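# Swing the ajar cabinet door fully open, then withdraw

## Task

The white cabinet's door is partly open. Open it as far as its hinge allows, then pull both arms back so that neither is in contact with the cabinet, and make sure the cabinet is still upright at the end.

## Robot and tools

Robot: two arms on a table, left_arm (base near y = +0.368 m) and right_arm (base near y = -0.276 m), both yawed very slightly. Each ends in a sixteen-motor four-digit hand: right_arm has a right hand, left_arm a mirrored left hand. A camera stand is fixed to the floor behind them.

Scene frame: origin at table-top height, halfway between the arms' nominal bases; +x points out over the table, +z up, +y toward left_arm. Arm names do not match image sides. Reported positions are in metres in this frame and may be off by a few centimetres, more at long reach.

Hand point axes (right hand): +z runs along straight fingers toward the tips; +x runs across the palm away from the thumb; +y points out of the palm face, which sits at y = -0.062. Straight fingertips reach about 0.12 m past the hand point. A rigid mast near the wrist (x +0.05 to +0.10, z -0.16 to -0.11, up to y = +0.06) can collide with things. On the left hand +x points toward the thumb, so the mast's x signs flip.

execute_actions(actions, cameras): actions is a list of actions run one after another, each lasting 0.5 s. An action is a list of 1 to 15 rows, one row per 1/30 s step; if fewer than 15, the last row is repeated. Each row is a single flat list of 48 numbers, all within [-1, 1], covering both arms even when one is idle, in this order: left arm dx, dy, dz, rx, ry, rz; left hand's 16 hinge goals; left current_limit; left speed; then the same 24 for the right arm.

dx..rz are an offset, not a pose: the target relative to that arm's Hand target as it stood when the action began, measured along that Hand target's own axes. Every row in an action is measured from that same start, so rows do not accumulate; but each new action starts from the updated Hand target, so repeating an offset keeps moving. Scale: 1.0 = 0.6 m for dx, dy, dz and 180 degrees for rotation; rx, ry, rz form one rotation vector. All zeros means hold (and re-request) the current target.

The 16 hand numbers are absolute goal angles, each mapped linearly between its hinge's two stops. Order: index_mcp, index_abd, index_pip, index_dip, middle_mcp, middle_abd, middle_pip, middle_dip, ring_mcp, ring_abd, ring_pip, ring_dip, thumb_cmc, thumb_axl, thumb_mcp, thumb_ipl. Straight values: _mcp +0.75, _abd 0.00, _pip +0.58, _dip +0.70, thumb_cmc +0.71, thumb_axl +0.68, thumb_mcp +0.23, thumb_ipl +0.17. Lower numbers curl fingers toward the palm; thumb_cmc toward -1 brings the thumb in front of the palm. A 0 is a real goal, so to leave a hand unchanged copy back its hand_goal, hand_current_limit and hand_speed. current_limit maps -1..+1 to 0..550 mA per motor (floor 11 mA); speed sets set-point speed as (speed+1)/2 of 8.5 rad/s. They start at +0.4 and -0.6 and persist until rewritten.

cameras: names from cam_head_left, cam_head_right, cam_high, cam_low, cam_left_wrist, cam_right_wrist, or ["all"]. If omitted, images come only with an empty actions list. An unknown name voids the call. An empty actions list is a pure look at state and images.

zoom_image(camera, region): enlarges [x0, y0, x1, y1] pixels (max 504 x 504) of that camera's most recent image; only cameras in the latest images qualify. read_manual returns licence texts only. finished_scene ends the scene irrevocably; call it once the door is fully open and both hands are clear.

Results: per arm, end_effector_position and end_effector_quat_wxyz, Hand target (the last commanded pose after clipping, from which next offsets count), joint positions, velocities ("within noise" when idle), joint torques (include gravity, noisy, numbers 3 and 4 wrap at ±28 N m), motor temperatures. Per hand: hand_goal, hand_measured, hand_current_ma, hand_state (moving, goal, blocked, overload), hand_current_limit, hand_speed.

Motion behaviour: commanded orientation is clipped to within 40 degrees of the measured one each step. Hands often stop a few centimetres short, and the arms sag downward under load; resend the shortfall as a further offset, and aim a little high. Very small moves may not start. To stop pressing on something, command the target back beyond the hand point. Near the first joint's axis a small hand move can swing the whole arm.

Dangers: a hand motor at 495 mA or more for 5 s shuts down for 10 s. Motors at 85 °C trigger MOTOR HOT; at 100 °C that arm goes limp for 30 to 60 s; long stretched holds or pushing into unreachable poses heat them. If an arm is stopped, hand commands sent meanwhile are discarded. Any moderate contact between the two arms or hands can end the scene. Open the door with gentle, controlled pushes or pulls: no slamming it into its stop, no hard shoves on the cabinet, and nothing knocked over or off the table. Time spent thinking passes in the simulation while the robot holds its last command.

Each tool is called after ">>>" by a JSON object that holds its "op" and its "data", one argument or row to a line.

## Session

>>> {"op": "execute_actions", "data": {
  "actions": []
}}

Scene clock: 0.00 s.
left_arm: end_effector_position=(+0.6575, +0.4181, +0.2891) hand_goal=(+0.754, +0.000, +0.576, +0.696, +0.754, +0.000, +0.576, +0.696, +0.754, +0.000, +0.576, +0.696, +0.714, +0.678, +0.226, +0.168) hand_measured=(+0.754, +0.000, +0.576, +0.696, +0.754, +0.000, +0.576, +0.696, +0.754, +0.000, +0.576, +0.696, +0.714, +0.678, +0.226, +0.168) hand_current_ma=(+0, +0, +0, +0, +0, +0, +0, +0, +0, +0, +0, +0, +0, +0, +0, +0) hand_state=(goal, goal, goal, goal, overload, goal, goal, goal, goal, goal, goal, goal, goal, goal, goal, goal) hand_current_limit=0.40 hand_speed=-0.60 end_effector_quat_wxyz=(+0.558, +0.460, +0.655, -0.217) | right_arm: end_effector_position=(+0.3595, -0.4311, +0.2420) hand_goal=(+0.754, +0.000, +0.576, +0.696, +0.754, +0.000, +0.576, +0.696, +0.754, +0.000, +0.576, +0.696, +0.714, +0.678, +0.226, +0.168) hand_measured=(+0.754, +0.000, +0.576, +0.696, +0.754, +0.000, +0.576, +0.696, +0.754, +0.000, +0.576, +0.696, +0.714, +0.678, +0.226, +0.168) hand_current_ma=(+0, +0, +0, +0, +0, +0, +0, +0, +0, +0, +0, +0, +0, +0, +0, +0) hand_state=(goal, goal, goal, goal, goal, goal, goal, goal, goal, goal, goal, goal, goal, goal, goal, goal) hand_current_limit=0.40 hand_speed=-0.60 end_effector_quat_wxyz=(+0.078, +0.981, +0.138, +0.115)
Joint positions: left_arm=[0.306 1.529 1.211 -0.47 1.162 -0.585] | right_arm=[-0.115 1.164 1.069 -1.21 0.087 1.142]
Joint velocities: within noise
Joint torques (N m): no reading
Motor temperatures (°C): left_arm=[40 31 32 41 37 31] | right_arm=[38 41 41 32 38 37]
Heat: left arm: hottest wrist pitch 41 °C; right arm: hottest shoulder 41 °C.
Hand target: left_arm +0.6634, +0.4198, +0.3077; +0.567, +0.466, +0.647, -0.206 | right_arm +0.3661, -0.4320, +0.2516; +0.081, +0.979, +0.137, +0.126

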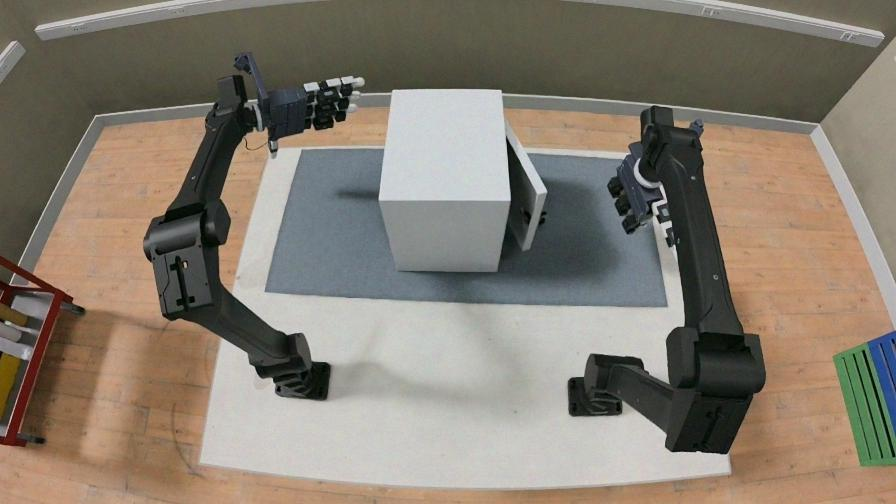

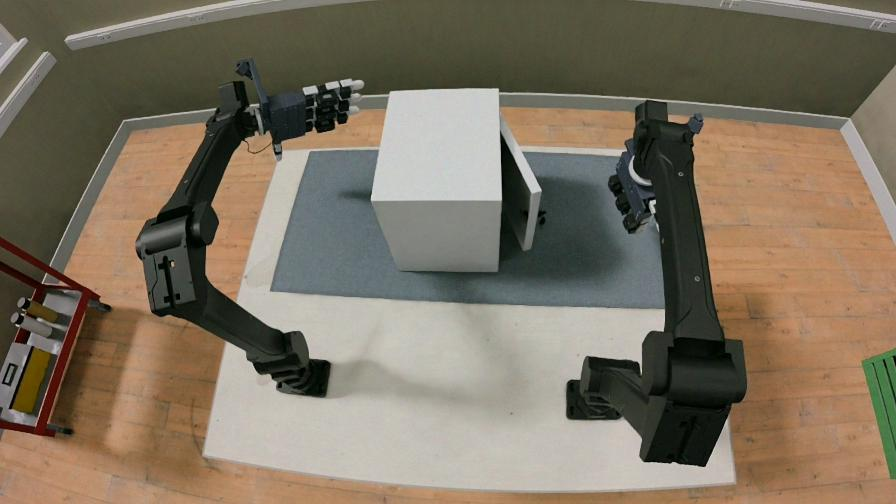

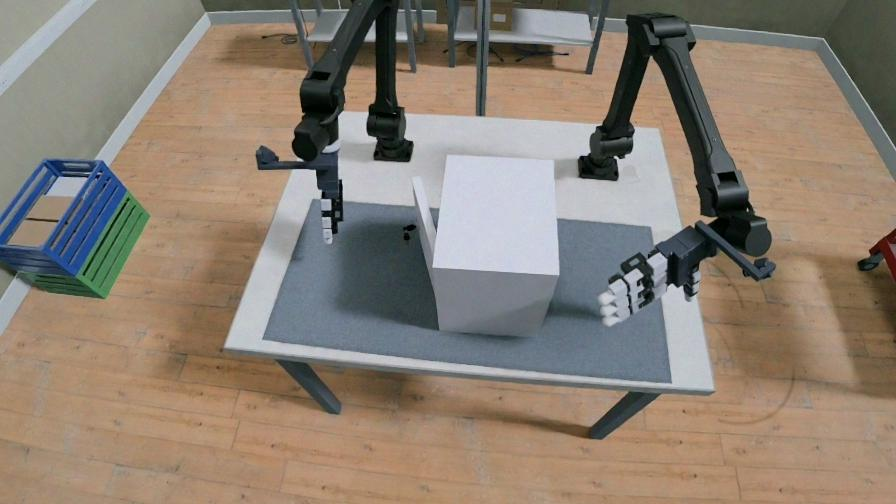

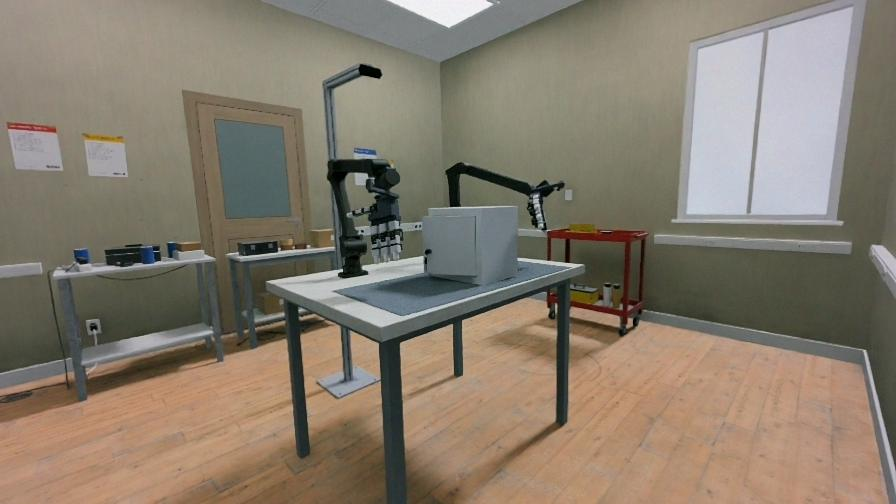

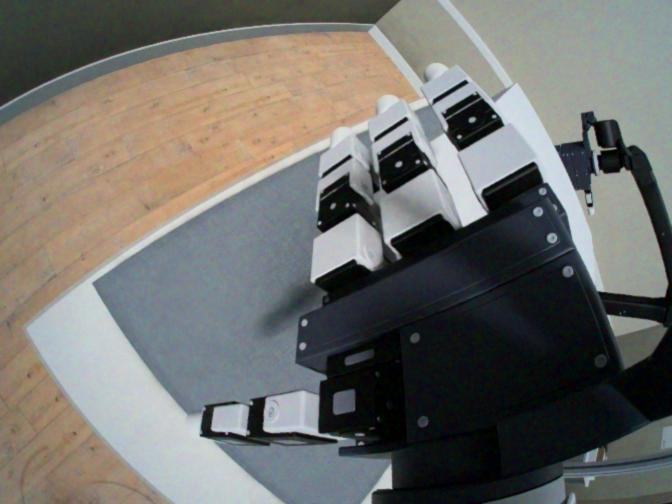

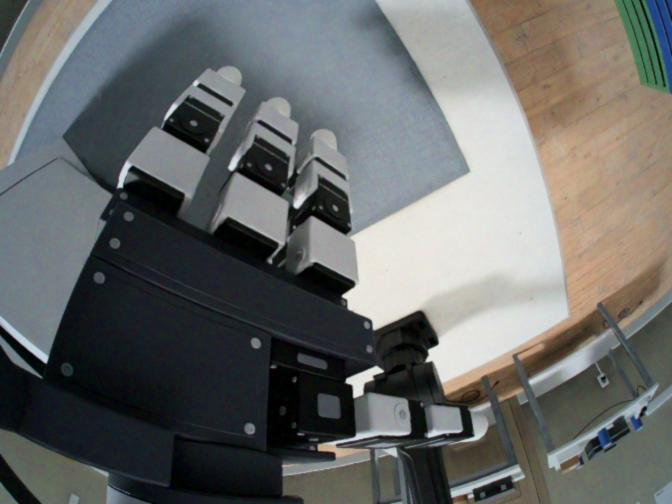

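>>> {"op": "zoom_image", "data": {
  "camera": "cam_head_left",
  "region": [360, 70, 700, 290]
}}

>>> {"op": "zoom_image", "data": {
  "camera": "cam_head_right",
  "region": [360, 70, 700, 290]
}}

>>> {"op": "zoom_image", "data": {
  "camera": "cam_high",
  "region": [240, 120, 620, 360]
}}

>>> {"op": "zoom_image", "data": {
  "camera": "cam_low",
  "region": [320, 150, 580, 320]
}}

Scaled by 1.482.

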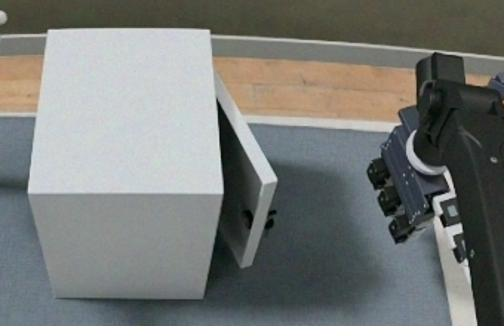

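Scaled by 1.482.

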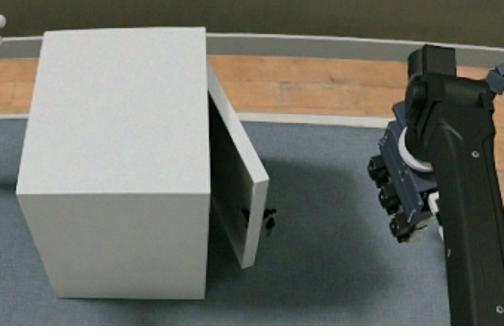

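Scaled by 1.326.

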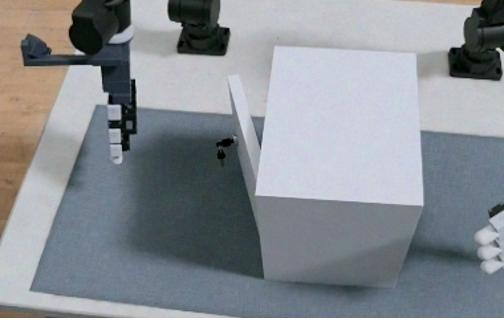

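Scaled by 1.938.

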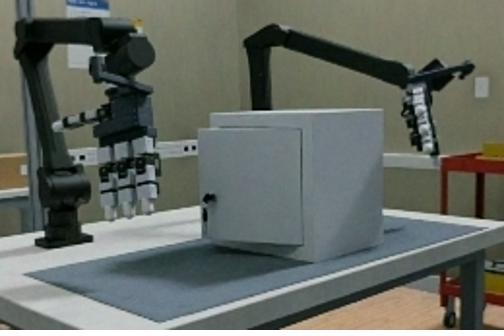

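>>> {"op": "execute_actions", "data": {
  "actions": [
    [[0,0,0,0,0,0,0.754,0,0.576,0.696,0.754,0,0.576,0.696,0.754,0,0.576,0.696,0.714,0.678,0.226,0.168,0.4,-0.6,0.015,0.0129,-0.0636,0.0058,0.0038,-0.0451,0.754,0,0.576,0.696,0.754,0,0.576,0.696,0.754,0,0.576,0.696,0.714,0.678,0.226,0.168,0.4,-0.6],[0,0,0,0,0,0,0.754,0,0.576,0.696,0.754,0,0.576,0.696,0.754,0,0.576,0.696,0.714,0.678,0.226,0.168,0.4,-0.6,0.03,0.0258,-0.127,0.0116,0.0075,-0.0902,0.754,0,0.576,0.696,0.754,0,0.576,0.696,0.754,0,0.576,0.696,0.714,0.678,0.226,0.168,0.4,-0.6]]
  ]
}}

Scene clock: 10.83 s.
left_arm: end_effector_position=(+0.6575, +0.4181, +0.2891) hand_goal=(+0.754, +0.000, +0.576, +0.696, +0.754, +0.000, +0.576, +0.696, +0.754, +0.000, +0.576, +0.696, +0.714, +0.678, +0.226, +0.168) hand_measured=(+0.754, +0.002, +0.576, +0.696, +0.754, +0.002, +0.576, +0.696, +0.754, +0.002, +0.576, +0.696, +0.714, +0.678, +0.226, +0.168) hand_current_ma=(-3, +3, +2, +0, +0, +3, +2, +0, -3, +3, +2, +0, +1, -3, -1, -1) hand_state=(goal, goal, goal, goal, overload, goal, goal, goal, goal, goal, goal, goal, goal, goal, goal, goal) hand_current_limit=0.40 hand_speed=-0.60 end_effector_quat_wxyz=(+0.558, +0.460, +0.655, -0.217) | right_arm: end_effector_position=(+0.3557, -0.4250, +0.3118) hand_goal=(+0.754, +0.000, +0.576, +0.696, +0.754, +0.000, +0.576, +0.696, +0.754, +0.000, +0.576, +0.696, +0.714, +0.678, +0.226, +0.168) hand_measured=(+0.754, +0.000, +0.576, +0.696, +0.754, +0.000, +0.576, +0.696, +0.754, +0.000, +0.576, +0.696, +0.714, +0.678, +0.224, +0.168) hand_current_ma=(+0, +0, +0, +0, +0, +0, +0, +0, +0, +0, +0, +0, +0, +0, -1, +0) hand_state=(goal, goal, goal, goal, goal, goal, goal, goal, goal, goal, goal, goal, goal, goal, goal, goal) hand_current_limit=0.40 hand_speed=-0.60 end_effector_quat_wxyz=(+0.074, +0.951, +0.279, +0.111)
Joint positions: left_arm=[0.306 1.529 1.211 -0.47 1.162 -0.585] | right_arm=[-0.145 1.089 1.194 -1.411 0.035 0.827]
Joint torques (N m): left_arm=[-0.62 -13.68 12.36 1.72 0.77 0.09] | right_arm=[0.38 -7.06 12.89 0.14 0.11 -0.04]
Heat: left arm: hottest waist 40 °C; right arm: hottest elbow 43 °C.
Hand target: left_arm +0.6634, +0.4198, +0.3077; +0.567, +0.466, +0.647, -0.206 | right_arm +0.3663, -0.4319, +0.3314; +0.078, +0.950, +0.277, +0.122
Off the commanded pose: left_arm 0.020 m, 2 deg | right_arm 0.023 m, 1 deg.

>>> {"op": "execute_actions", "data": {
  "actions": [
    [[0,0,0,0,0,0,0.754,0,0.576,0.696,0.754,0,0.576,0.696,0.754,0,0.576,0.696,0.714,0.678,0.226,0.168,0.4,-0.6,0.0043,0.0028,-0.033,0.0105,0.0068,-0.0812,0.754,0,0.576,0.696,0.754,0,0.576,0.696,0.754,0,0.576,0.696,0.714,0.678,0.226,0.168,0.4,-0.6],[0,0,0,0,0,0,0.754,0,0.576,0.696,0.754,0,0.576,0.696,0.754,0,0.576,0.696,0.714,0.678,0.226,0.168,0.4,-0.6,0.0085,0.0055,-0.0659,0.0209,0.0135,-0.1624,0.754,0,0.576,0.696,0.754,0,0.576,0.696,0.754,0,0.576,0.696,0.714,0.678,0.226,0.168,0.4,-0.6]],
    [[0,0,0,0,0,0,0.754,0,0.576,0.696,0.754,0,0.576,0.696,0.754,0,0.576,0.696,0.714,0.678,0.226,0.168,0.4,-0.6,0.0043,0.0028,-0.033,0.0105,0.0068,-0.0812,0.754,0,0.576,0.696,0.754,0,0.576,0.696,0.754,0,0.576,0.696,0.714,0.678,0.226,0.168,0.4,-0.6],[0,0,0,0,0,0,0.754,0,0.576,0.696,0.754,0,0.576,0.696,0.754,0,0.576,0.696,0.714,0.678,0.226,0.168,0.4,-0.6,0.0085,0.0055,-0.0659,0.0209,0.0135,-0.1624,0.754,0,0.576,0.696,0.754,0,0.576,0.696,0.754,0,0.576,0.696,0.714,0.678,0.226,0.168,0.4,-0.6]],
    [[0,0,0,0,0,0,0.754,0,0.576,0.696,0.754,0,0.576,0.696,0.754,0,0.576,0.696,0.714,0.678,0.226,0.168,0.4,-0.6,0.0043,0.0028,-0.033,0.0105,0.0068,-0.0812,0.754,0,0.576,0.696,0.754,0,0.576,0.696,0.754,0,0.576,0.696,0.714,0.678,0.226,0.168,0.4,-0.6],[0,0,0,0,0,0,0.754,0,0.576,0.696,0.754,0,0.576,0.696,0.754,0,0.576,0.696,0.714,0.678,0.226,0.168,0.4,-0.6,0.0085,0.0055,-0.0659,0.0209,0.0135,-0.1624,0.754,0,0.576,0.696,0.754,0,0.576,0.696,0.754,0,0.576,0.696,0.714,0.678,0.226,0.168,0.4,-0.6]],
    [[0,0,0,0,0,0,0.754,0,0.576,0.696,0.754,0,0.576,0.696,0.754,0,0.576,0.696,0.714,0.678,0.226,0.168,0.4,-0.6,0,0,0,0.0105,0.0068,-0.0812,0.754,0,0.576,0.696,0.754,0,0.576,0.696,0.754,0,0.576,0.696,0.714,0.678,0.226,0.168,0.4,-0.6],[0,0,0,0,0,0,0.754,0,0.576,0.696,0.754,0,0.576,0.696,0.754,0,0.576,0.696,0.714,0.678,0.226,0.168,0.4,-0.6,0,0,0,0.0209,0.0135,-0.1624,0.754,0,0.576,0.696,0.754,0,0.576,0.696,0.754,0,0.576,0.696,0.714,0.678,0.226,0.168,0.4,-0.6]],
    [[0,0,0,0,0,0,0.754,0,0.576,0.696,0.754,0,0.576,0.696,0.754,0,0.576,0.696,0.714,0.678,0.226,0.168,0.4,-0.6,0,0,0,0.0209,0.0135,-0.1624,0.754,0,0.576,0.696,0.754,0,0.576,0.696,0.754,0,0.576,0.696,0.714,0.678,0.226,0.168,0.4,-0.6]]
  ],
  "cameras": ["cam_head_left","cam_high","cam_low"]
}}

Scene clock: 15.20 s.
left_arm: end_effector_position=(+0.6575, +0.4181, +0.2891) hand_goal=(+0.754, +0.000, +0.576, +0.696, +0.754, +0.000, +0.576, +0.696, +0.754, +0.000, +0.576, +0.696, +0.714, +0.678, +0.226, +0.168) hand_measured=(+0.754, +0.002, +0.576, +0.696, +0.754, +0.002, +0.576, +0.696, +0.754, +0.002, +0.576, +0.696, +0.714, +0.678, +0.226, +0.168) hand_current_ma=(-3, +3, +2, +0, +0, +3, +2, +0, -3, +3, +2, +0, +1, -3, -1, -1) hand_state=(goal, goal, goal, goal, overload, goal, goal, goal, goal, goal, goal, goal, goal, goal, goal, goal) hand_current_limit=0.40 hand_speed=-0.60 end_effector_quat_wxyz=(+0.558, +0.460, +0.655, -0.217) | right_arm: end_effector_position=(+0.3439, -0.4225, +0.4308) hand_goal=(+0.754, +0.000, +0.576, +0.696, +0.754, +0.000, +0.576, +0.696, +0.754, +0.000, +0.576, +0.696, +0.714, +0.678, +0.226, +0.168) hand_measured=(+0.754, +0.000, +0.576, +0.696, +0.754, +0.000, +0.576, +0.696, +0.754, +0.000, +0.576, +0.696, +0.716, +0.678, +0.224, +0.168) hand_current_ma=(+0, +0, +0, +0, +0, +0, +0, +0, +0, +0, +0, +0, +0, +0, -1, +0) hand_state=(goal, goal, goal, goal, goal, goal, goal, goal, goal, goal, goal, goal, goal, goal, goal, goal) hand_current_limit=0.40 hand_speed=-0.60 end_effector_quat_wxyz=(+0.143, +0.050, +0.987, -0.051)
Joint positions: left_arm=[0.306 1.529 1.211 -0.47 1.162 -0.585] | right_arm=[-0.617 1.278 1.696 -1.693 -0.073 -2.099]
Joint torques (N m): left_arm=[-0.56 -13.63 12.36 1.72 0.77 0.09] | right_arm=[2.67 -9.76 12.53 0.51 0.02 0]
Heat: left arm: hottest waist 40 °C; right arm: hottest elbow 45 °C.
Hand target: left_arm +0.6634, +0.4198, +0.3077; +0.567, +0.466, +0.647, -0.206 | right_arm +0.3511, -0.4221, +0.4501; +0.000, +0.000, +1.000, +0.000
Off the commanded pose: left_arm 0.020 m, 2 deg | right_arm 0.021 m, 18 deg.
joint sent to its limit (right arm) — joint 4 (wrist pitch), lower limit; joint 6 (wrist roll), lower limit. The joint targets are off in orientation, not in position.
Images, in order (width x height): cam_head_left 896x504, cam_high 896x504, cam_low 896x504.

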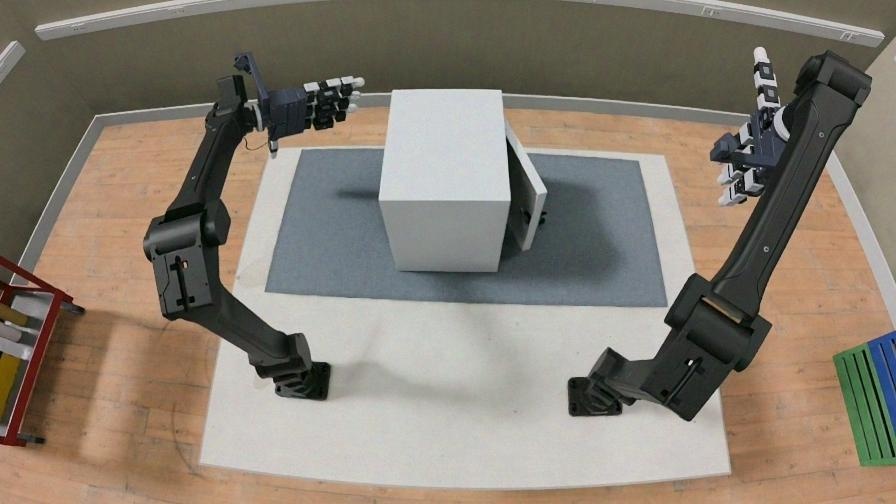

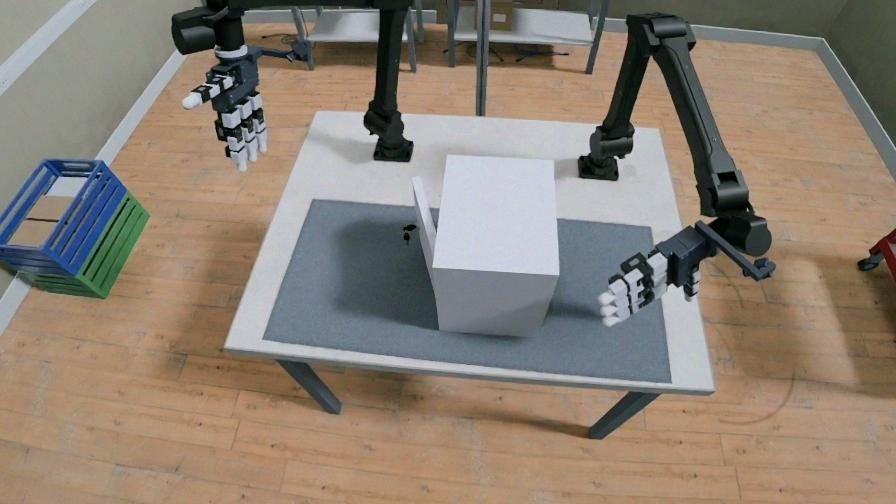

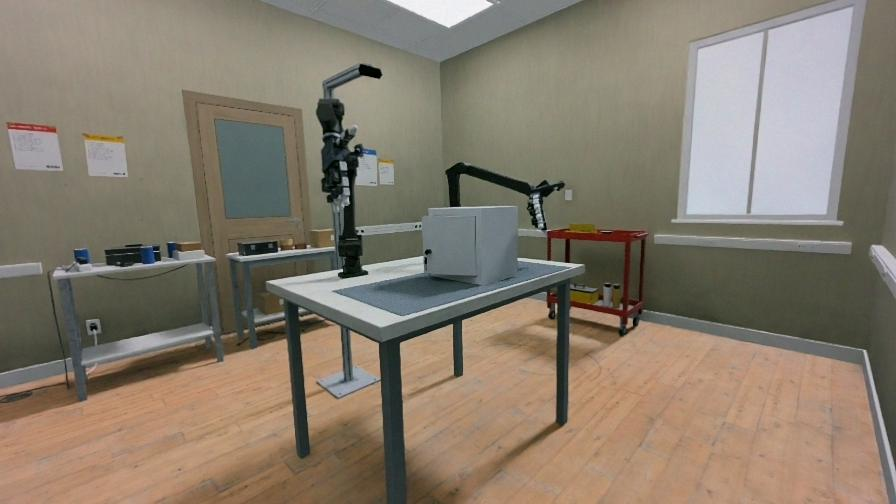

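>>> {"op": "execute_actions", "data": {
  "actions": [
    [[0,0,0,0,0,0,0.754,0,0.576,0.696,0.754,0,0.576,0.696,0.754,0,0.576,0.696,0.714,0.678,0.226,0.168,0.4,-0.6,0.0675,0.05,0.0415,0,-0.0625,0,0.754,0,0.576,0.696,0.754,0,0.576,0.696,0.754,0,0.576,0.696,0.714,0.678,0.226,0.168,0.4,-0.6],[0,0,0,0,0,0,0.754,0,0.576,0.696,0.754,0,0.576,0.696,0.754,0,0.576,0.696,0.714,0.678,0.226,0.168,0.4,-0.6,0.135,0.1,0.083,0,-0.125,0,0.754,0,0.576,0.696,0.754,0,0.576,0.696,0.754,0,0.576,0.696,0.714,0.678,0.226,0.168,0.4,-0.6]],
    [[0,0,0,0,0,0,0.754,0,0.576,0.696,0.754,0,0.576,0.696,0.754,0,0.576,0.696,0.714,0.678,0.226,0.168,0.4,-0.6,0.0699,0.0685,0.0162,0,-0.0625,0,0.754,0,0.576,0.696,0.754,0,0.576,0.696,0.754,0,0.576,0.696,0.714,0.678,0.226,0.168,0.4,-0.6],[0,0,0,0,0,0,0.754,0,0.576,0.696,0.754,0,0.576,0.696,0.754,0,0.576,0.696,0.714,0.678,0.226,0.168,0.4,-0.6,0.1398,0.137,0.0323,0,-0.125,0,0.754,0,0.576,0.696,0.754,0,0.576,0.696,0.754,0,0.576,0.696,0.714,0.678,0.226,0.168,0.4,-0.6]],
    [[0,0,0,0,0,0,0.754,0,0.576,0.696,0.754,0,0.576,0.696,0.754,0,0.576,0.696,0.714,0.678,0.226,0.168,0.4,-0.6,0.012,0.083,0.012,0,0,0,0.754,0,0.576,0.696,0.754,0,0.576,0.696,0.754,0,0.576,0.696,0.714,0.678,0.226,0.168,0.4,-0.6],[0,0,0,0,0,0,0.754,0,0.576,0.696,0.754,0,0.576,0.696,0.754,0,0.576,0.696,0.714,0.678,0.226,0.168,0.4,-0.6,0.0236,0.1667,0.0236,0,0,0,0.754,0,0.576,0.696,0.754,0,0.576,0.696,0.754,0,0.576,0.696,0.714,0.678,0.226,0.168,0.4,-0.6]],
    [[0,0,0,0,0,0,0.754,0,0.576,0.696,0.754,0,0.576,0.696,0.754,0,0.576,0.696,0.714,0.678,0.226,0.168,0.4,-0.6,0,0.083,0,0,0,0,0.754,0,0.576,0.696,0.754,0,0.576,0.696,0.754,0,0.576,0.696,0.714,0.678,0.226,0.168,0.4,-0.6],[0,0,0,0,0,0,0.754,0,0.576,0.696,0.754,0,0.576,0.696,0.754,0,0.576,0.696,0.714,0.678,0.226,0.168,0.4,-0.6,0,0.1667,0,0,0,0,0.754,0,0.576,0.696,0.754,0,0.576,0.696,0.754,0,0.576,0.696,0.714,0.678,0.226,0.168,0.4,-0.6]]
  ],
  "cameras": ["cam_head_left","cam_high","cam_low","cam_right_wrist"]
}}

Scene clock: 20.90 s.
left_arm: end_effector_position=(+0.6575, +0.4181, +0.2891) hand_goal=(+0.754, +0.000, +0.576, +0.696, +0.754, +0.000, +0.576, +0.696, +0.754, +0.000, +0.576, +0.696, +0.714, +0.678, +0.226, +0.168) hand_measured=(+0.754, +0.002, +0.576, +0.696, +0.754, +0.002, +0.576, +0.696, +0.754, +0.002, +0.576, +0.696, +0.714, +0.678, +0.226, +0.168) hand_current_ma=(-3, +3, +2, +0, +0, +3, +2, +0, -3, +3, +2, +0, +1, -3, -1, -1) hand_state=(goal, goal, goal, goal, overload, goal, goal, goal, goal, goal, goal, goal, goal, goal, goal, goal) hand_current_limit=0.40 hand_speed=-0.60 end_effector_quat_wxyz=(+0.558, +0.460, +0.655, -0.217) | right_arm: end_effector_position=(+0.1987, -0.0844, +0.3149) hand_goal=(+0.754, +0.000, +0.576, +0.696, +0.754, +0.000, +0.576, +0.696, +0.754, +0.000, +0.576, +0.696, +0.714, +0.678, +0.226, +0.168) hand_measured=(+0.754, +0.000, +0.576, +0.696, +0.754, +0.000, +0.576, +0.696, +0.754, +0.000, +0.576, +0.696, +0.716, +0.678, +0.222, +0.168) hand_current_ma=(+0, +0, +0, +0, +0, +0, +0, +0, +0, +0, +0, +0, +0, +0, -1, +0) hand_state=(goal, goal, goal, goal, goal, goal, goal, goal, goal, goal, goal, goal, goal, goal, goal, goal) hand_current_limit=0.40 hand_speed=-0.60 end_effector_quat_wxyz=(+0.378, -0.059, +0.922, +0.051)
Joint positions: left_arm=[0.306 1.529 1.211 -0.47 1.162 -0.585] | right_arm=[0.77 0.45 0.764 -1.18 0.376 -1.093]
Joint torques (N m): left_arm=[-0.62 -13.63 12.34 1.7 0.77 0.09] | right_arm=[2.78 -0.26 12.03 0.99 0.44 0.21]
Motor temperatures (°C): left_arm=[40 33 37 40 37 30] | right_arm=[37 41 46 32 38 36]
Heat: left arm: hottest waist 40 °C; right arm: hottest elbow 46 °C.
Hand target: left_arm +0.6634, +0.4198, +0.3077; +0.567, +0.466, +0.647, -0.206 | right_arm +0.1996, -0.0800, +0.3305; +0.382, +0.000, +0.924, +0.000
Off the commanded pose: left_arm 0.020 m, 2 deg | right_arm 0.016 m, 9 deg.
Images, in order (width x height): cam_head_left 896x504, cam_high 896x504, cam_low 896x504, cam_right_wrist 672x504.

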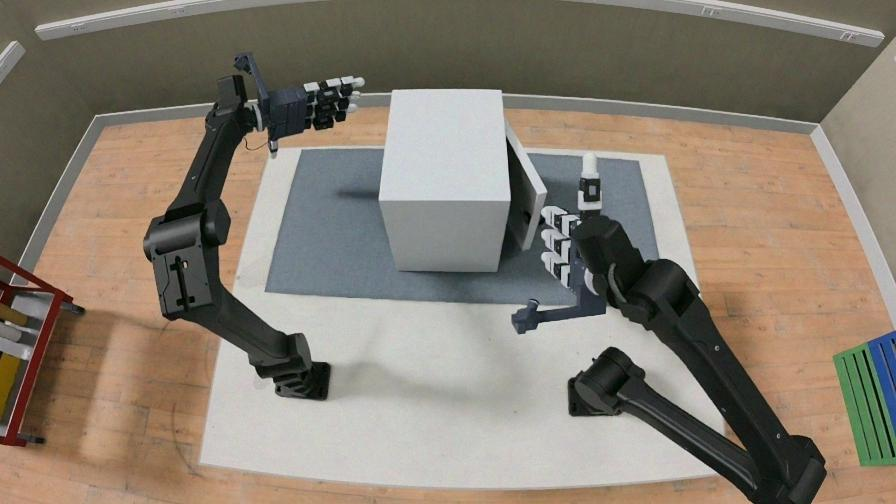

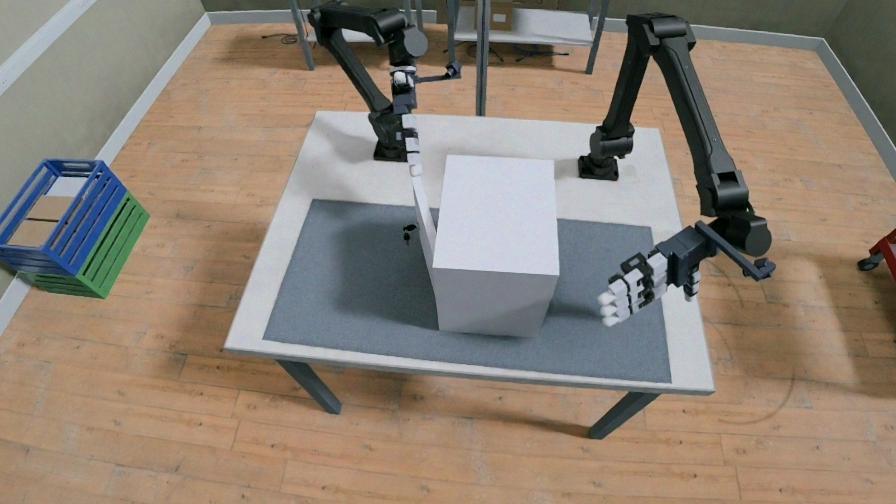

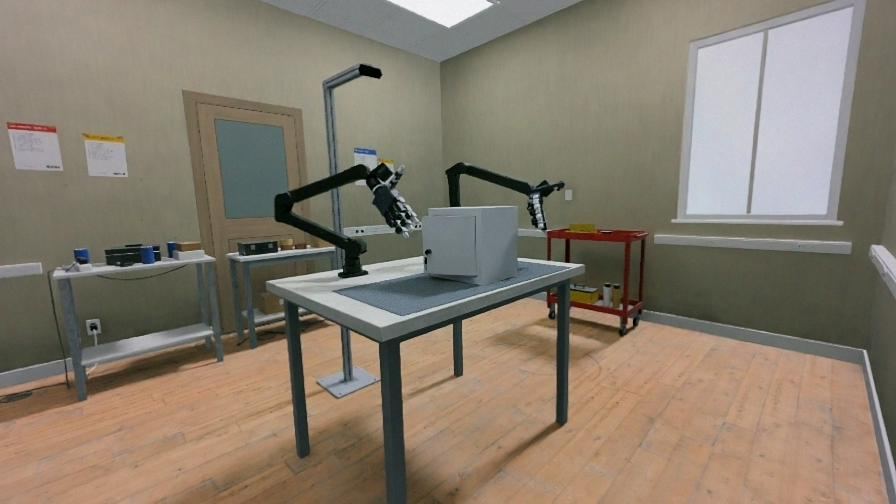

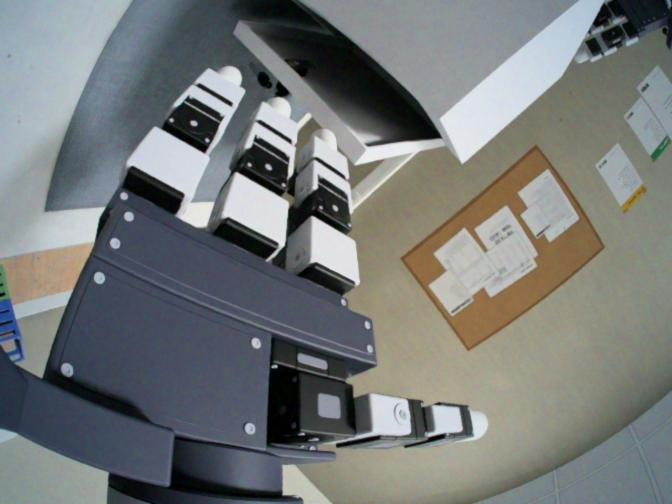

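>>> {"op": "execute_actions", "data": {
  "actions": [
    [[0,0,0,0,0,0,0.754,0,0.576,0.696,0.754,0,0.576,0.696,0.754,0,0.576,0.696,0.714,0.678,0.226,0.168,0.4,-0.6,0.0177,0.02,-0.0177,0,0,0,0.754,0,0.576,0.696,0.754,0,0.576,0.696,0.754,0,0.576,0.696,0.714,0.678,0.226,0.168,0.4,-0.6],[0,0,0,0,0,0,0.754,0,0.576,0.696,0.754,0,0.576,0.696,0.754,0,0.576,0.696,0.714,0.678,0.226,0.168,0.4,-0.6,0.0177,0.0667,-0.0177,0,0,0,0.754,0,0.576,0.696,0.754,0,0.576,0.696,0.754,0,0.576,0.696,0.714,0.678,0.226,0.168,0.4,-0.6]]
  ],
  "cameras": ["cam_head_left","cam_high","cam_right_wrist"]
}}

>>> {"op": "zoom_image", "data": {
  "camera": "cam_head_left",
  "region": [440, 140, 640, 310]
}}

Scene clock: 24.63 s.
left_arm: end_effector_position=(+0.6575, +0.4181, +0.2891) hand_goal=(+0.754, +0.000, +0.576, +0.696, +0.754, +0.000, +0.576, +0.696, +0.754, +0.000, +0.576, +0.696, +0.714, +0.678, +0.226, +0.168) hand_measured=(+0.754, +0.002, +0.576, +0.696, +0.754, +0.002, +0.576, +0.696, +0.754, +0.002, +0.576, +0.696, +0.714, +0.678, +0.226, +0.168) hand_current_ma=(-3, +3, +2, +0, +0, +3, +2, +0, -3, +3, +2, +0, +1, -3, -1, -1) hand_state=(goal, goal, goal, goal, overload, goal, goal, goal, goal, goal, goal, goal, goal, goal, goal, goal) hand_current_limit=0.40 hand_speed=-0.60 end_effector_quat_wxyz=(+0.558, +0.460, +0.655, -0.217) | right_arm: end_effector_position=(+0.1841, -0.0494, +0.3001) hand_goal=(+0.754, +0.000, +0.576, +0.696, +0.754, +0.000, +0.576, +0.696, +0.754, +0.000, +0.576, +0.696, +0.714, +0.678, +0.226, +0.168) hand_measured=(+0.754, +0.000, +0.576, +0.696, +0.754, +0.000, +0.576, +0.696, +0.754, +0.000, +0.576, +0.696, +0.716, +0.678, +0.222, +0.168) hand_current_ma=(+0, +0, +0, +0, +0, +0, +0, +0, +0, +0, +0, +0, +0, +0, -1, +0) hand_state=(goal, goal, goal, goal, goal, goal, goal, goal, goal, goal, goal, goal, goal, goal, goal, goal) hand_current_limit=0.40 hand_speed=-0.60 end_effector_quat_wxyz=(+0.373, -0.015, +0.927, -0.013)
Joint positions: left_arm=[0.306 1.529 1.211 -0.47 1.162 -0.585] | right_arm=[1.181 0.631 0.824 -1.409 0.694 -0.575]
Joint torques (N m): left_arm=[-0.67 -13.63 12.36 1.72 0.77 0.09] | right_arm=[2.73 -1.38 13.44 0.34 0.8 0.23]
Heat: left arm: hottest waist 40 °C; right arm: hottest elbow 48 °C.
Hand target: left_arm +0.6634, +0.4198, +0.3077; +0.567, +0.466, +0.647, -0.206 | right_arm +0.1846, -0.0400, +0.3306; +0.382, +0.000, +0.924, +0.000
Off the commanded pose: left_arm 0.020 m, 2 deg | right_arm 0.032 m, 3 deg.
Images, in order (width x height): cam_head_left 896x504, cam_high 896x504, cam_right_wrist 672x504.

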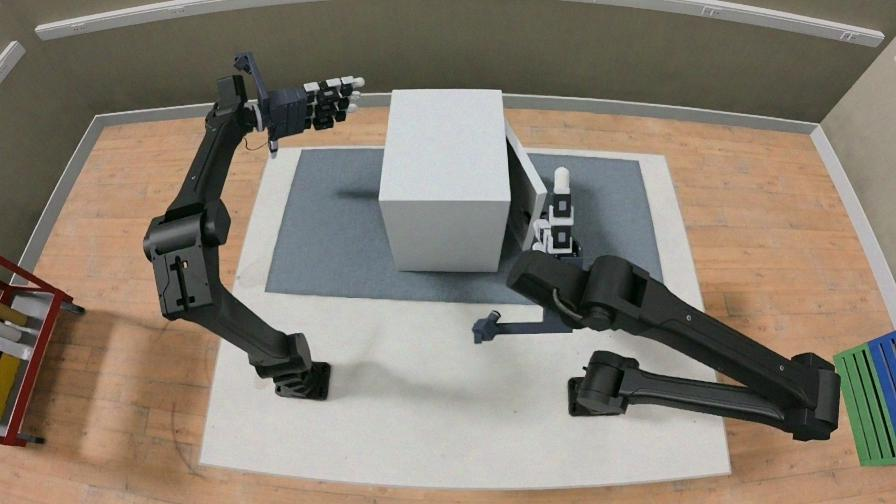

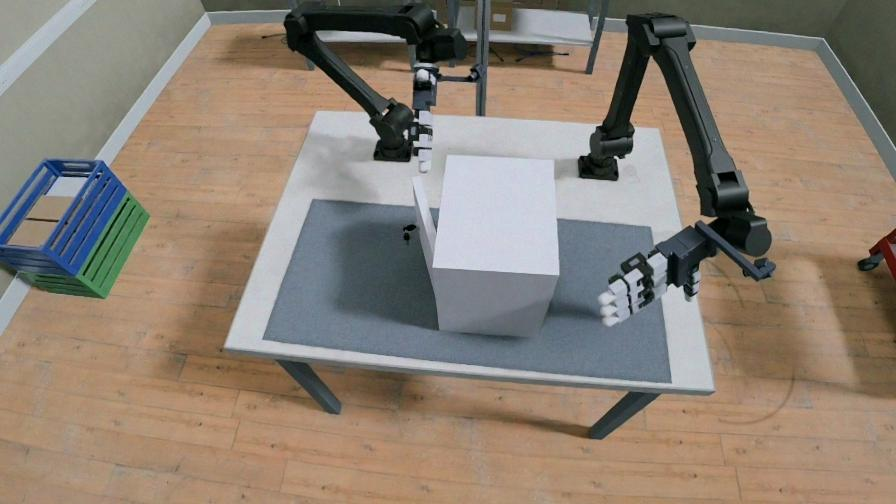

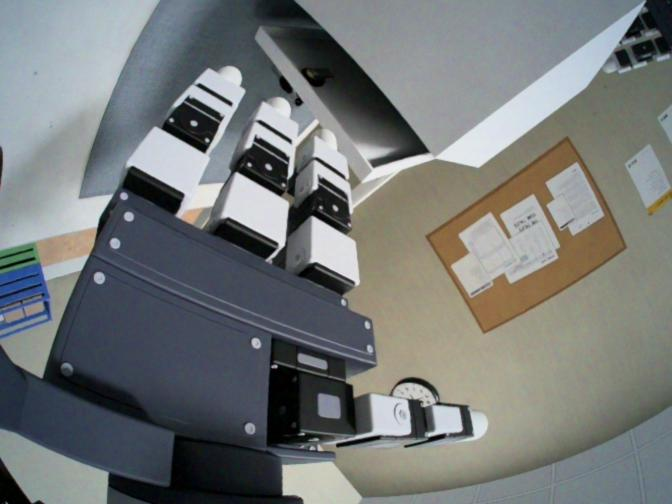

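Scaled by 2.520.

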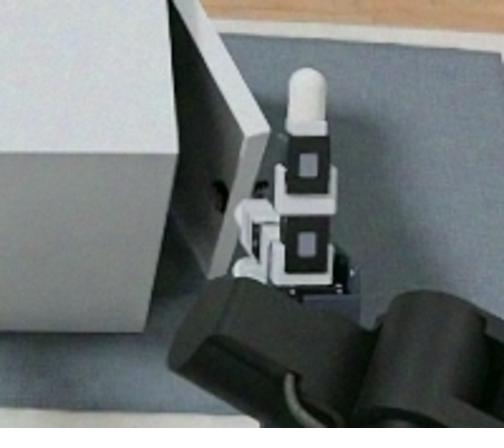

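>>> {"op": "execute_actions", "data": {
  "actions": [
    [[0,0,0,0,0,0,0.754,0,0.576,0.696,0.754,0,0.576,0.696,0.754,0,0.576,0.696,0.714,0.678,0.226,0.168,0.4,-0.6,0,0.045,0,0,0,0,0.754,0,0.576,0.696,0.754,0,0.576,0.696,0.754,0,0.576,0.696,0.714,0.678,0.226,0.168,0.4,-0.6]]
  ],
  "cameras": ["cam_right_wrist"]
}}

Scene clock: 26.77 s.
left_arm: end_effector_position=(+0.6575, +0.4181, +0.2891) hand_goal=(+0.754, +0.000, +0.576, +0.696, +0.754, +0.000, +0.576, +0.696, +0.754, +0.000, +0.576, +0.696, +0.714, +0.678, +0.226, +0.168) hand_measured=(+0.754, +0.002, +0.576, +0.696, +0.754, +0.002, +0.576, +0.696, +0.754, +0.002, +0.576, +0.696, +0.714, +0.678, +0.226, +0.168) hand_current_ma=(-3, +3, +2, +0, +0, +3, +2, +0, -3, +3, +2, +0, +1, -3, -1, -1) hand_state=(goal, goal, goal, goal, overload, goal, goal, goal, goal, goal, goal, goal, goal, goal, goal, goal) hand_current_limit=0.40 hand_speed=-0.60 end_effector_quat_wxyz=(+0.558, +0.460, +0.655, -0.217) | right_arm: end_effector_position=(+0.1844, -0.0230, +0.2978) hand_goal=(+0.754, +0.000, +0.576, +0.696, +0.754, +0.000, +0.576, +0.696, +0.754, +0.000, +0.576, +0.696, +0.714, +0.678, +0.226, +0.168) hand_measured=(+0.754, +0.000, +0.576, +0.696, +0.754, +0.000, +0.576, +0.696, +0.754, +0.000, +0.576, +0.696, +0.716, +0.678, +0.222, +0.168) hand_current_ma=(+0, +0, +0, +0, +0, +0, +0, +0, +0, +0, +0, +0, +0, +0, -1, +0) hand_state=(goal, goal, goal, goal, goal, goal, goal, goal, goal, goal, goal, goal, goal, goal, goal, goal) hand_current_limit=0.40 hand_speed=-0.60 end_effector_quat_wxyz=(+0.373, -0.009, +0.927, -0.025)
Joint positions: left_arm=[0.306 1.529 1.211 -0.47 1.162 -0.585] | right_arm=[1.256 0.738 0.863 -1.435 0.73 -0.458]
Joint torques (N m): left_arm=[-0.62 -13.68 12.36 1.73 0.78 0.09] | right_arm=[2.61 -3.08 13.6 0.16 0.85 0.23]
Heat: left arm: hottest waist 40 °C; right arm: hottest elbow 49 °C.
Hand target: left_arm +0.6634, +0.4198, +0.3077; +0.567, +0.466, +0.647, -0.206 | right_arm +0.1846, -0.0130, +0.3305; +0.382, +0.000, +0.924, +0.000
Off the commanded pose: left_arm 0.020 m, 2 deg | right_arm 0.034 m, 3 deg.
Images, in order (width x height): cam_right_wrist 672x504.

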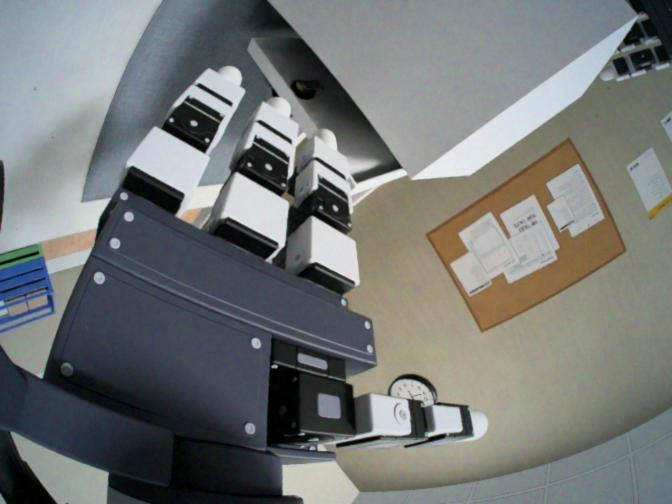

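>>> {"op": "execute_actions", "data": {
  "actions": [
    [[0,0,0,0,0,0,0.754,0,0.576,0.696,0.754,0,0.576,0.696,0.754,0,0.576,0.696,0.714,0.678,0.226,0.168,0.4,-0.6,-0.023,-0.0083,0.023,-0.0236,0,-0.0236,0.754,0,0.576,0.696,0.754,0,0.576,0.696,0.754,0,0.576,0.696,0.714,0.678,0.226,0.168,0.4,-0.6],[0,0,0,0,0,0,0.754,0,0.576,0.696,0.754,0,0.576,0.696,0.754,0,0.576,0.696,0.714,0.678,0.226,0.168,0.4,-0.6,-0.04,-0.0083,0.04,-0.0236,0,-0.0236,0.754,0,0.576,0.696,0.754,0,0.576,0.696,0.754,0,0.576,0.696,0.714,0.678,0.226,0.168,0.4,-0.6]]
  ],
  "cameras": ["cam_right_wrist","cam_head_left"]
}}

>>> {"op": "zoom_image", "data": {
  "camera": "cam_head_left",
  "region": [440, 140, 640, 310]
}}

Scene clock: 28.83 s.
left_arm: end_effector_position=(+0.6575, +0.4181, +0.2891) hand_goal=(+0.754, +0.000, +0.576, +0.696, +0.754, +0.000, +0.576, +0.696, +0.754, +0.000, +0.576, +0.696, +0.714, +0.678, +0.226, +0.168) hand_measured=(+0.754, +0.002, +0.576, +0.696, +0.754, +0.002, +0.576, +0.696, +0.754, +0.002, +0.576, +0.696, +0.714, +0.678, +0.226, +0.168) hand_current_ma=(-3, +3, +2, +0, +0, +3, +2, +0, -3, +3, +2, +0, +1, -3, -1, -1) hand_state=(goal, goal, goal, goal, overload, goal, goal, goal, goal, goal, goal, goal, goal, goal, goal, goal) hand_current_limit=0.40 hand_speed=-0.60 end_effector_quat_wxyz=(+0.558, +0.460, +0.655, -0.217) | right_arm: end_effector_position=(+0.2131, -0.0193, +0.3081) hand_goal=(+0.754, +0.000, +0.576, +0.696, +0.754, +0.000, +0.576, +0.696, +0.754, +0.000, +0.576, +0.696, +0.714, +0.678, +0.226, +0.168) hand_measured=(+0.754, +0.000, +0.576, +0.696, +0.754, +0.000, +0.576, +0.696, +0.754, -0.002, +0.576, +0.696, +0.716, +0.678, +0.222, +0.168) hand_current_ma=(+0, +0, +0, +0, +0, +0, +0, +0, +0, +0, +0, +0, +0, +0, -1, +0) hand_state=(goal, goal, goal, goal, goal, goal, goal, goal, goal, goal, goal, goal, goal, goal, goal, goal) hand_current_limit=0.40 hand_speed=-0.60 end_effector_quat_wxyz=(+0.370, -0.057, +0.927, +0.001)
Joint positions: left_arm=[0.306 1.529 1.211 -0.47 1.162 -0.585] | right_arm=[1.04 0.709 0.863 -1.224 0.595 -0.832]
Joint torques (N m): left_arm=[-0.67 -13.68 12.36 1.73 0.77 0.09] | right_arm=[0.32 -4.31 11.52 1.58 0.51 0.01]
Heat: left arm: hottest waist 40 °C; right arm: hottest elbow 49 °C.
Hand target: left_arm +0.6634, +0.4198, +0.3077; +0.567, +0.466, +0.647, -0.206 | right_arm +0.2186, -0.0180, +0.3305; +0.382, -0.049, +0.923, +0.020
Off the commanded pose: left_arm 0.020 m, 2 deg | right_arm 0.023 m, 3 deg.
Images, in order (width x height): cam_head_left 896x504, cam_right_wrist 672x504.

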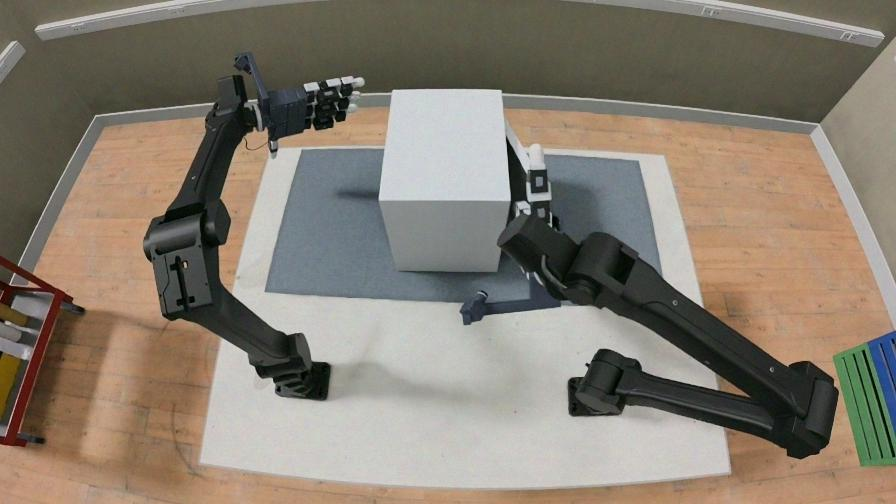

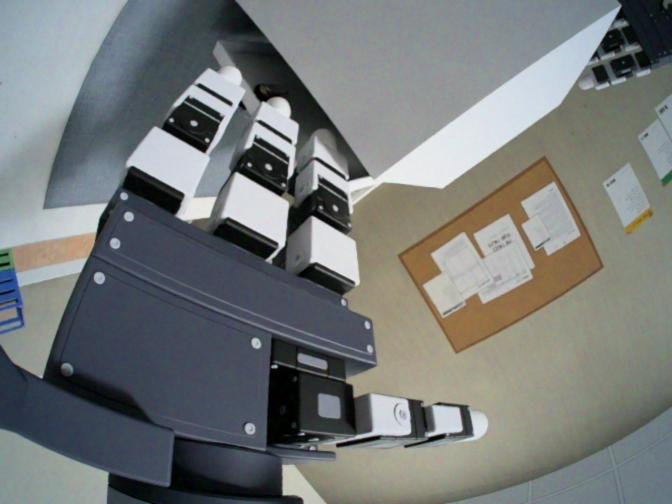

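Scaled by 2.520.

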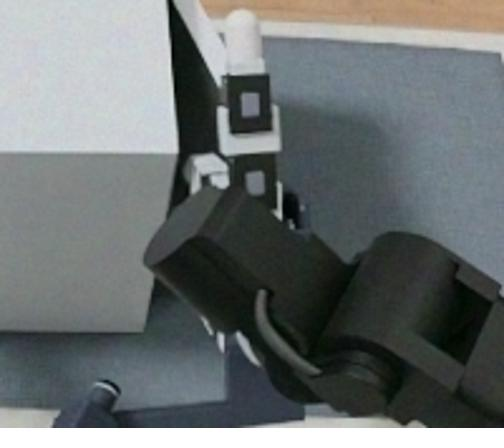

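>>> {"op": "execute_actions", "data": {
  "actions": [
    [[0,0,0,0,0,0,0.754,0,0.576,0.696,0.754,0,0.576,0.696,0.754,0,0.576,0.696,0.714,0.678,0.226,0.168,0.4,-0.6,0.0015,-0.02,-0.0015,0,0,0,0.754,0,0.576,0.696,0.754,0,0.576,0.696,0.754,0,0.576,0.696,0.714,0.678,0.226,0.168,0.4,-0.6]],
    [[0,0,0,0,0,0,0.754,0,0.576,0.696,0.754,0,0.576,0.696,0.754,0,0.576,0.696,0.714,0.678,0.226,0.168,0.4,-0.6,-0.0415,0,0.0415,0,0,0,0.754,0,0.576,0.696,0.754,0,0.576,0.696,0.754,0,0.576,0.696,0.714,0.678,0.226,0.168,0.4,-0.6]]
  ],
  "cameras": ["cam_right_wrist","cam_head_left","cam_high"]
}}

>>> {"op": "zoom_image", "data": {
  "camera": "cam_head_left",
  "region": [440, 140, 640, 310]
}}

Scene clock: 31.43 s.
left_arm: end_effector_position=(+0.6575, +0.4181, +0.2891) hand_goal=(+0.754, +0.000, +0.576, +0.696, +0.754, +0.000, +0.576, +0.696, +0.754, +0.000, +0.576, +0.696, +0.714, +0.678, +0.226, +0.168) hand_measured=(+0.754, +0.002, +0.576, +0.696, +0.754, +0.002, +0.576, +0.696, +0.754, +0.002, +0.576, +0.696, +0.714, +0.678, +0.226, +0.168) hand_current_ma=(-3, +3, +2, +0, +0, +3, +2, +0, -3, +3, +2, +0, +1, -3, -1, -1) hand_state=(goal, goal, goal, goal, overload, goal, goal, goal, goal, goal, goal, goal, goal, goal, goal, goal) hand_current_limit=0.40 hand_speed=-0.60 end_effector_quat_wxyz=(+0.558, +0.460, +0.655, -0.217) | right_arm: end_effector_position=(+0.2453, -0.0290, +0.3129) hand_goal=(+0.754, +0.000, +0.576, +0.696, +0.754, +0.000, +0.576, +0.696, +0.754, +0.000, +0.576, +0.696, +0.714, +0.678, +0.226, +0.168) hand_measured=(+0.754, +0.000, +0.576, +0.696, +0.754, +0.000, +0.576, +0.696, +0.754, -0.002, +0.576, +0.696, +0.716, +0.678, +0.222, +0.168) hand_current_ma=(+0, +0, +0, +0, +0, +0, +0, +0, +0, +0, +0, +0, +0, +0, -1, +0) hand_state=(goal, goal, goal, goal, goal, goal, goal, goal, goal, goal, goal, goal, goal, goal, goal, goal) hand_current_limit=0.40 hand_speed=-0.60 end_effector_quat_wxyz=(+0.370, -0.055, +0.927, +0.011)
Joint positions: left_arm=[0.306 1.529 1.211 -0.47 1.162 -0.585] | right_arm=[0.868 0.718 0.863 -1.113 0.491 -1]
Joint torques (N m): left_arm=[-0.67 -13.63 12.36 1.72 0.77 0.09] | right_arm=[0.26 -3.31 11.69 1.81 0.39 0.02]
Heat: left arm: hottest waist 40 °C; right arm: hottest elbow 50 °C.
Hand target: left_arm +0.6634, +0.4198, +0.3077; +0.567, +0.466, +0.647, -0.206 | right_arm +0.2535, -0.0263, +0.3306; +0.382, -0.049, +0.923, +0.021
Off the commanded pose: left_arm 0.020 m, 2 deg | right_arm 0.020 m, 2 deg.
Images, in order (width x height): cam_head_left 896x504, cam_high 896x504, cam_right_wrist 672x504.

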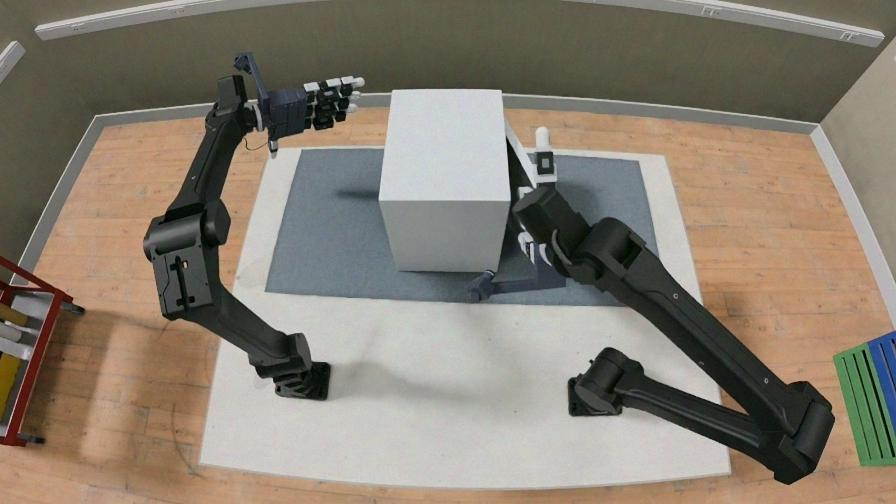

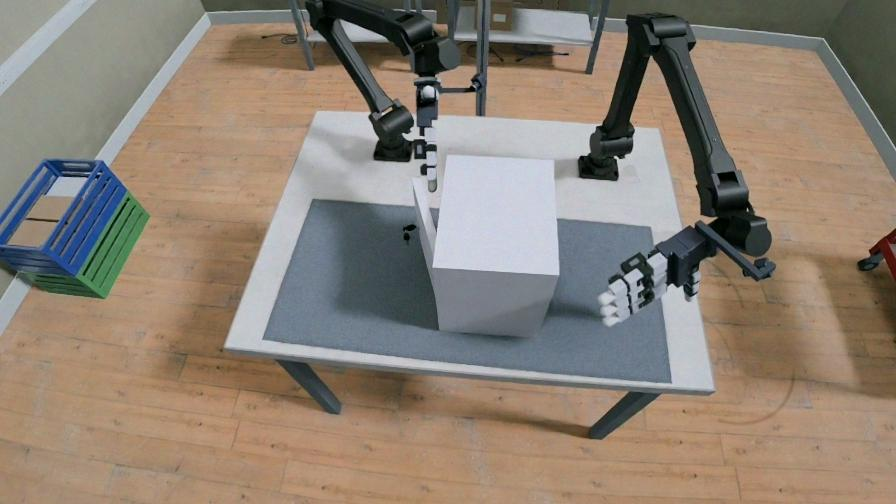

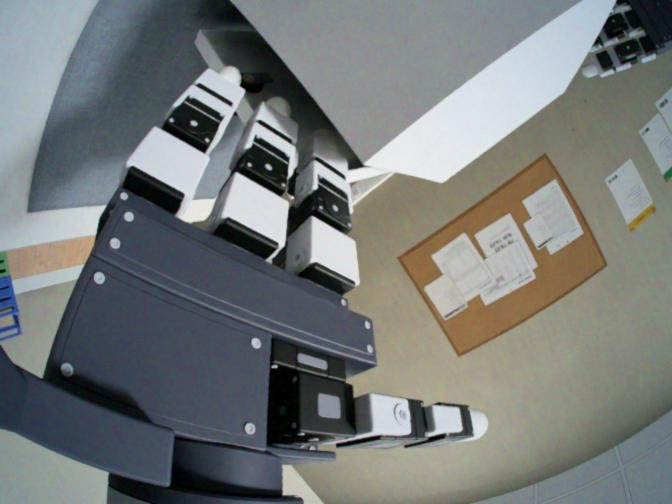

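Scaled by 2.520.

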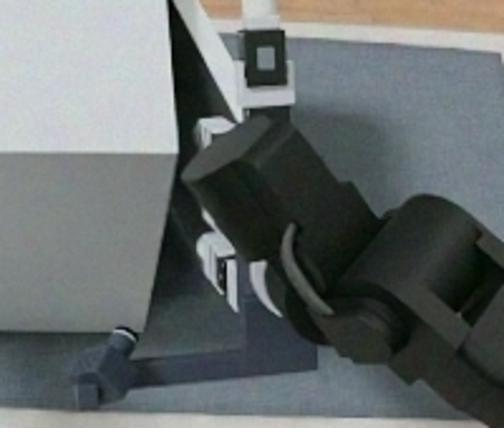

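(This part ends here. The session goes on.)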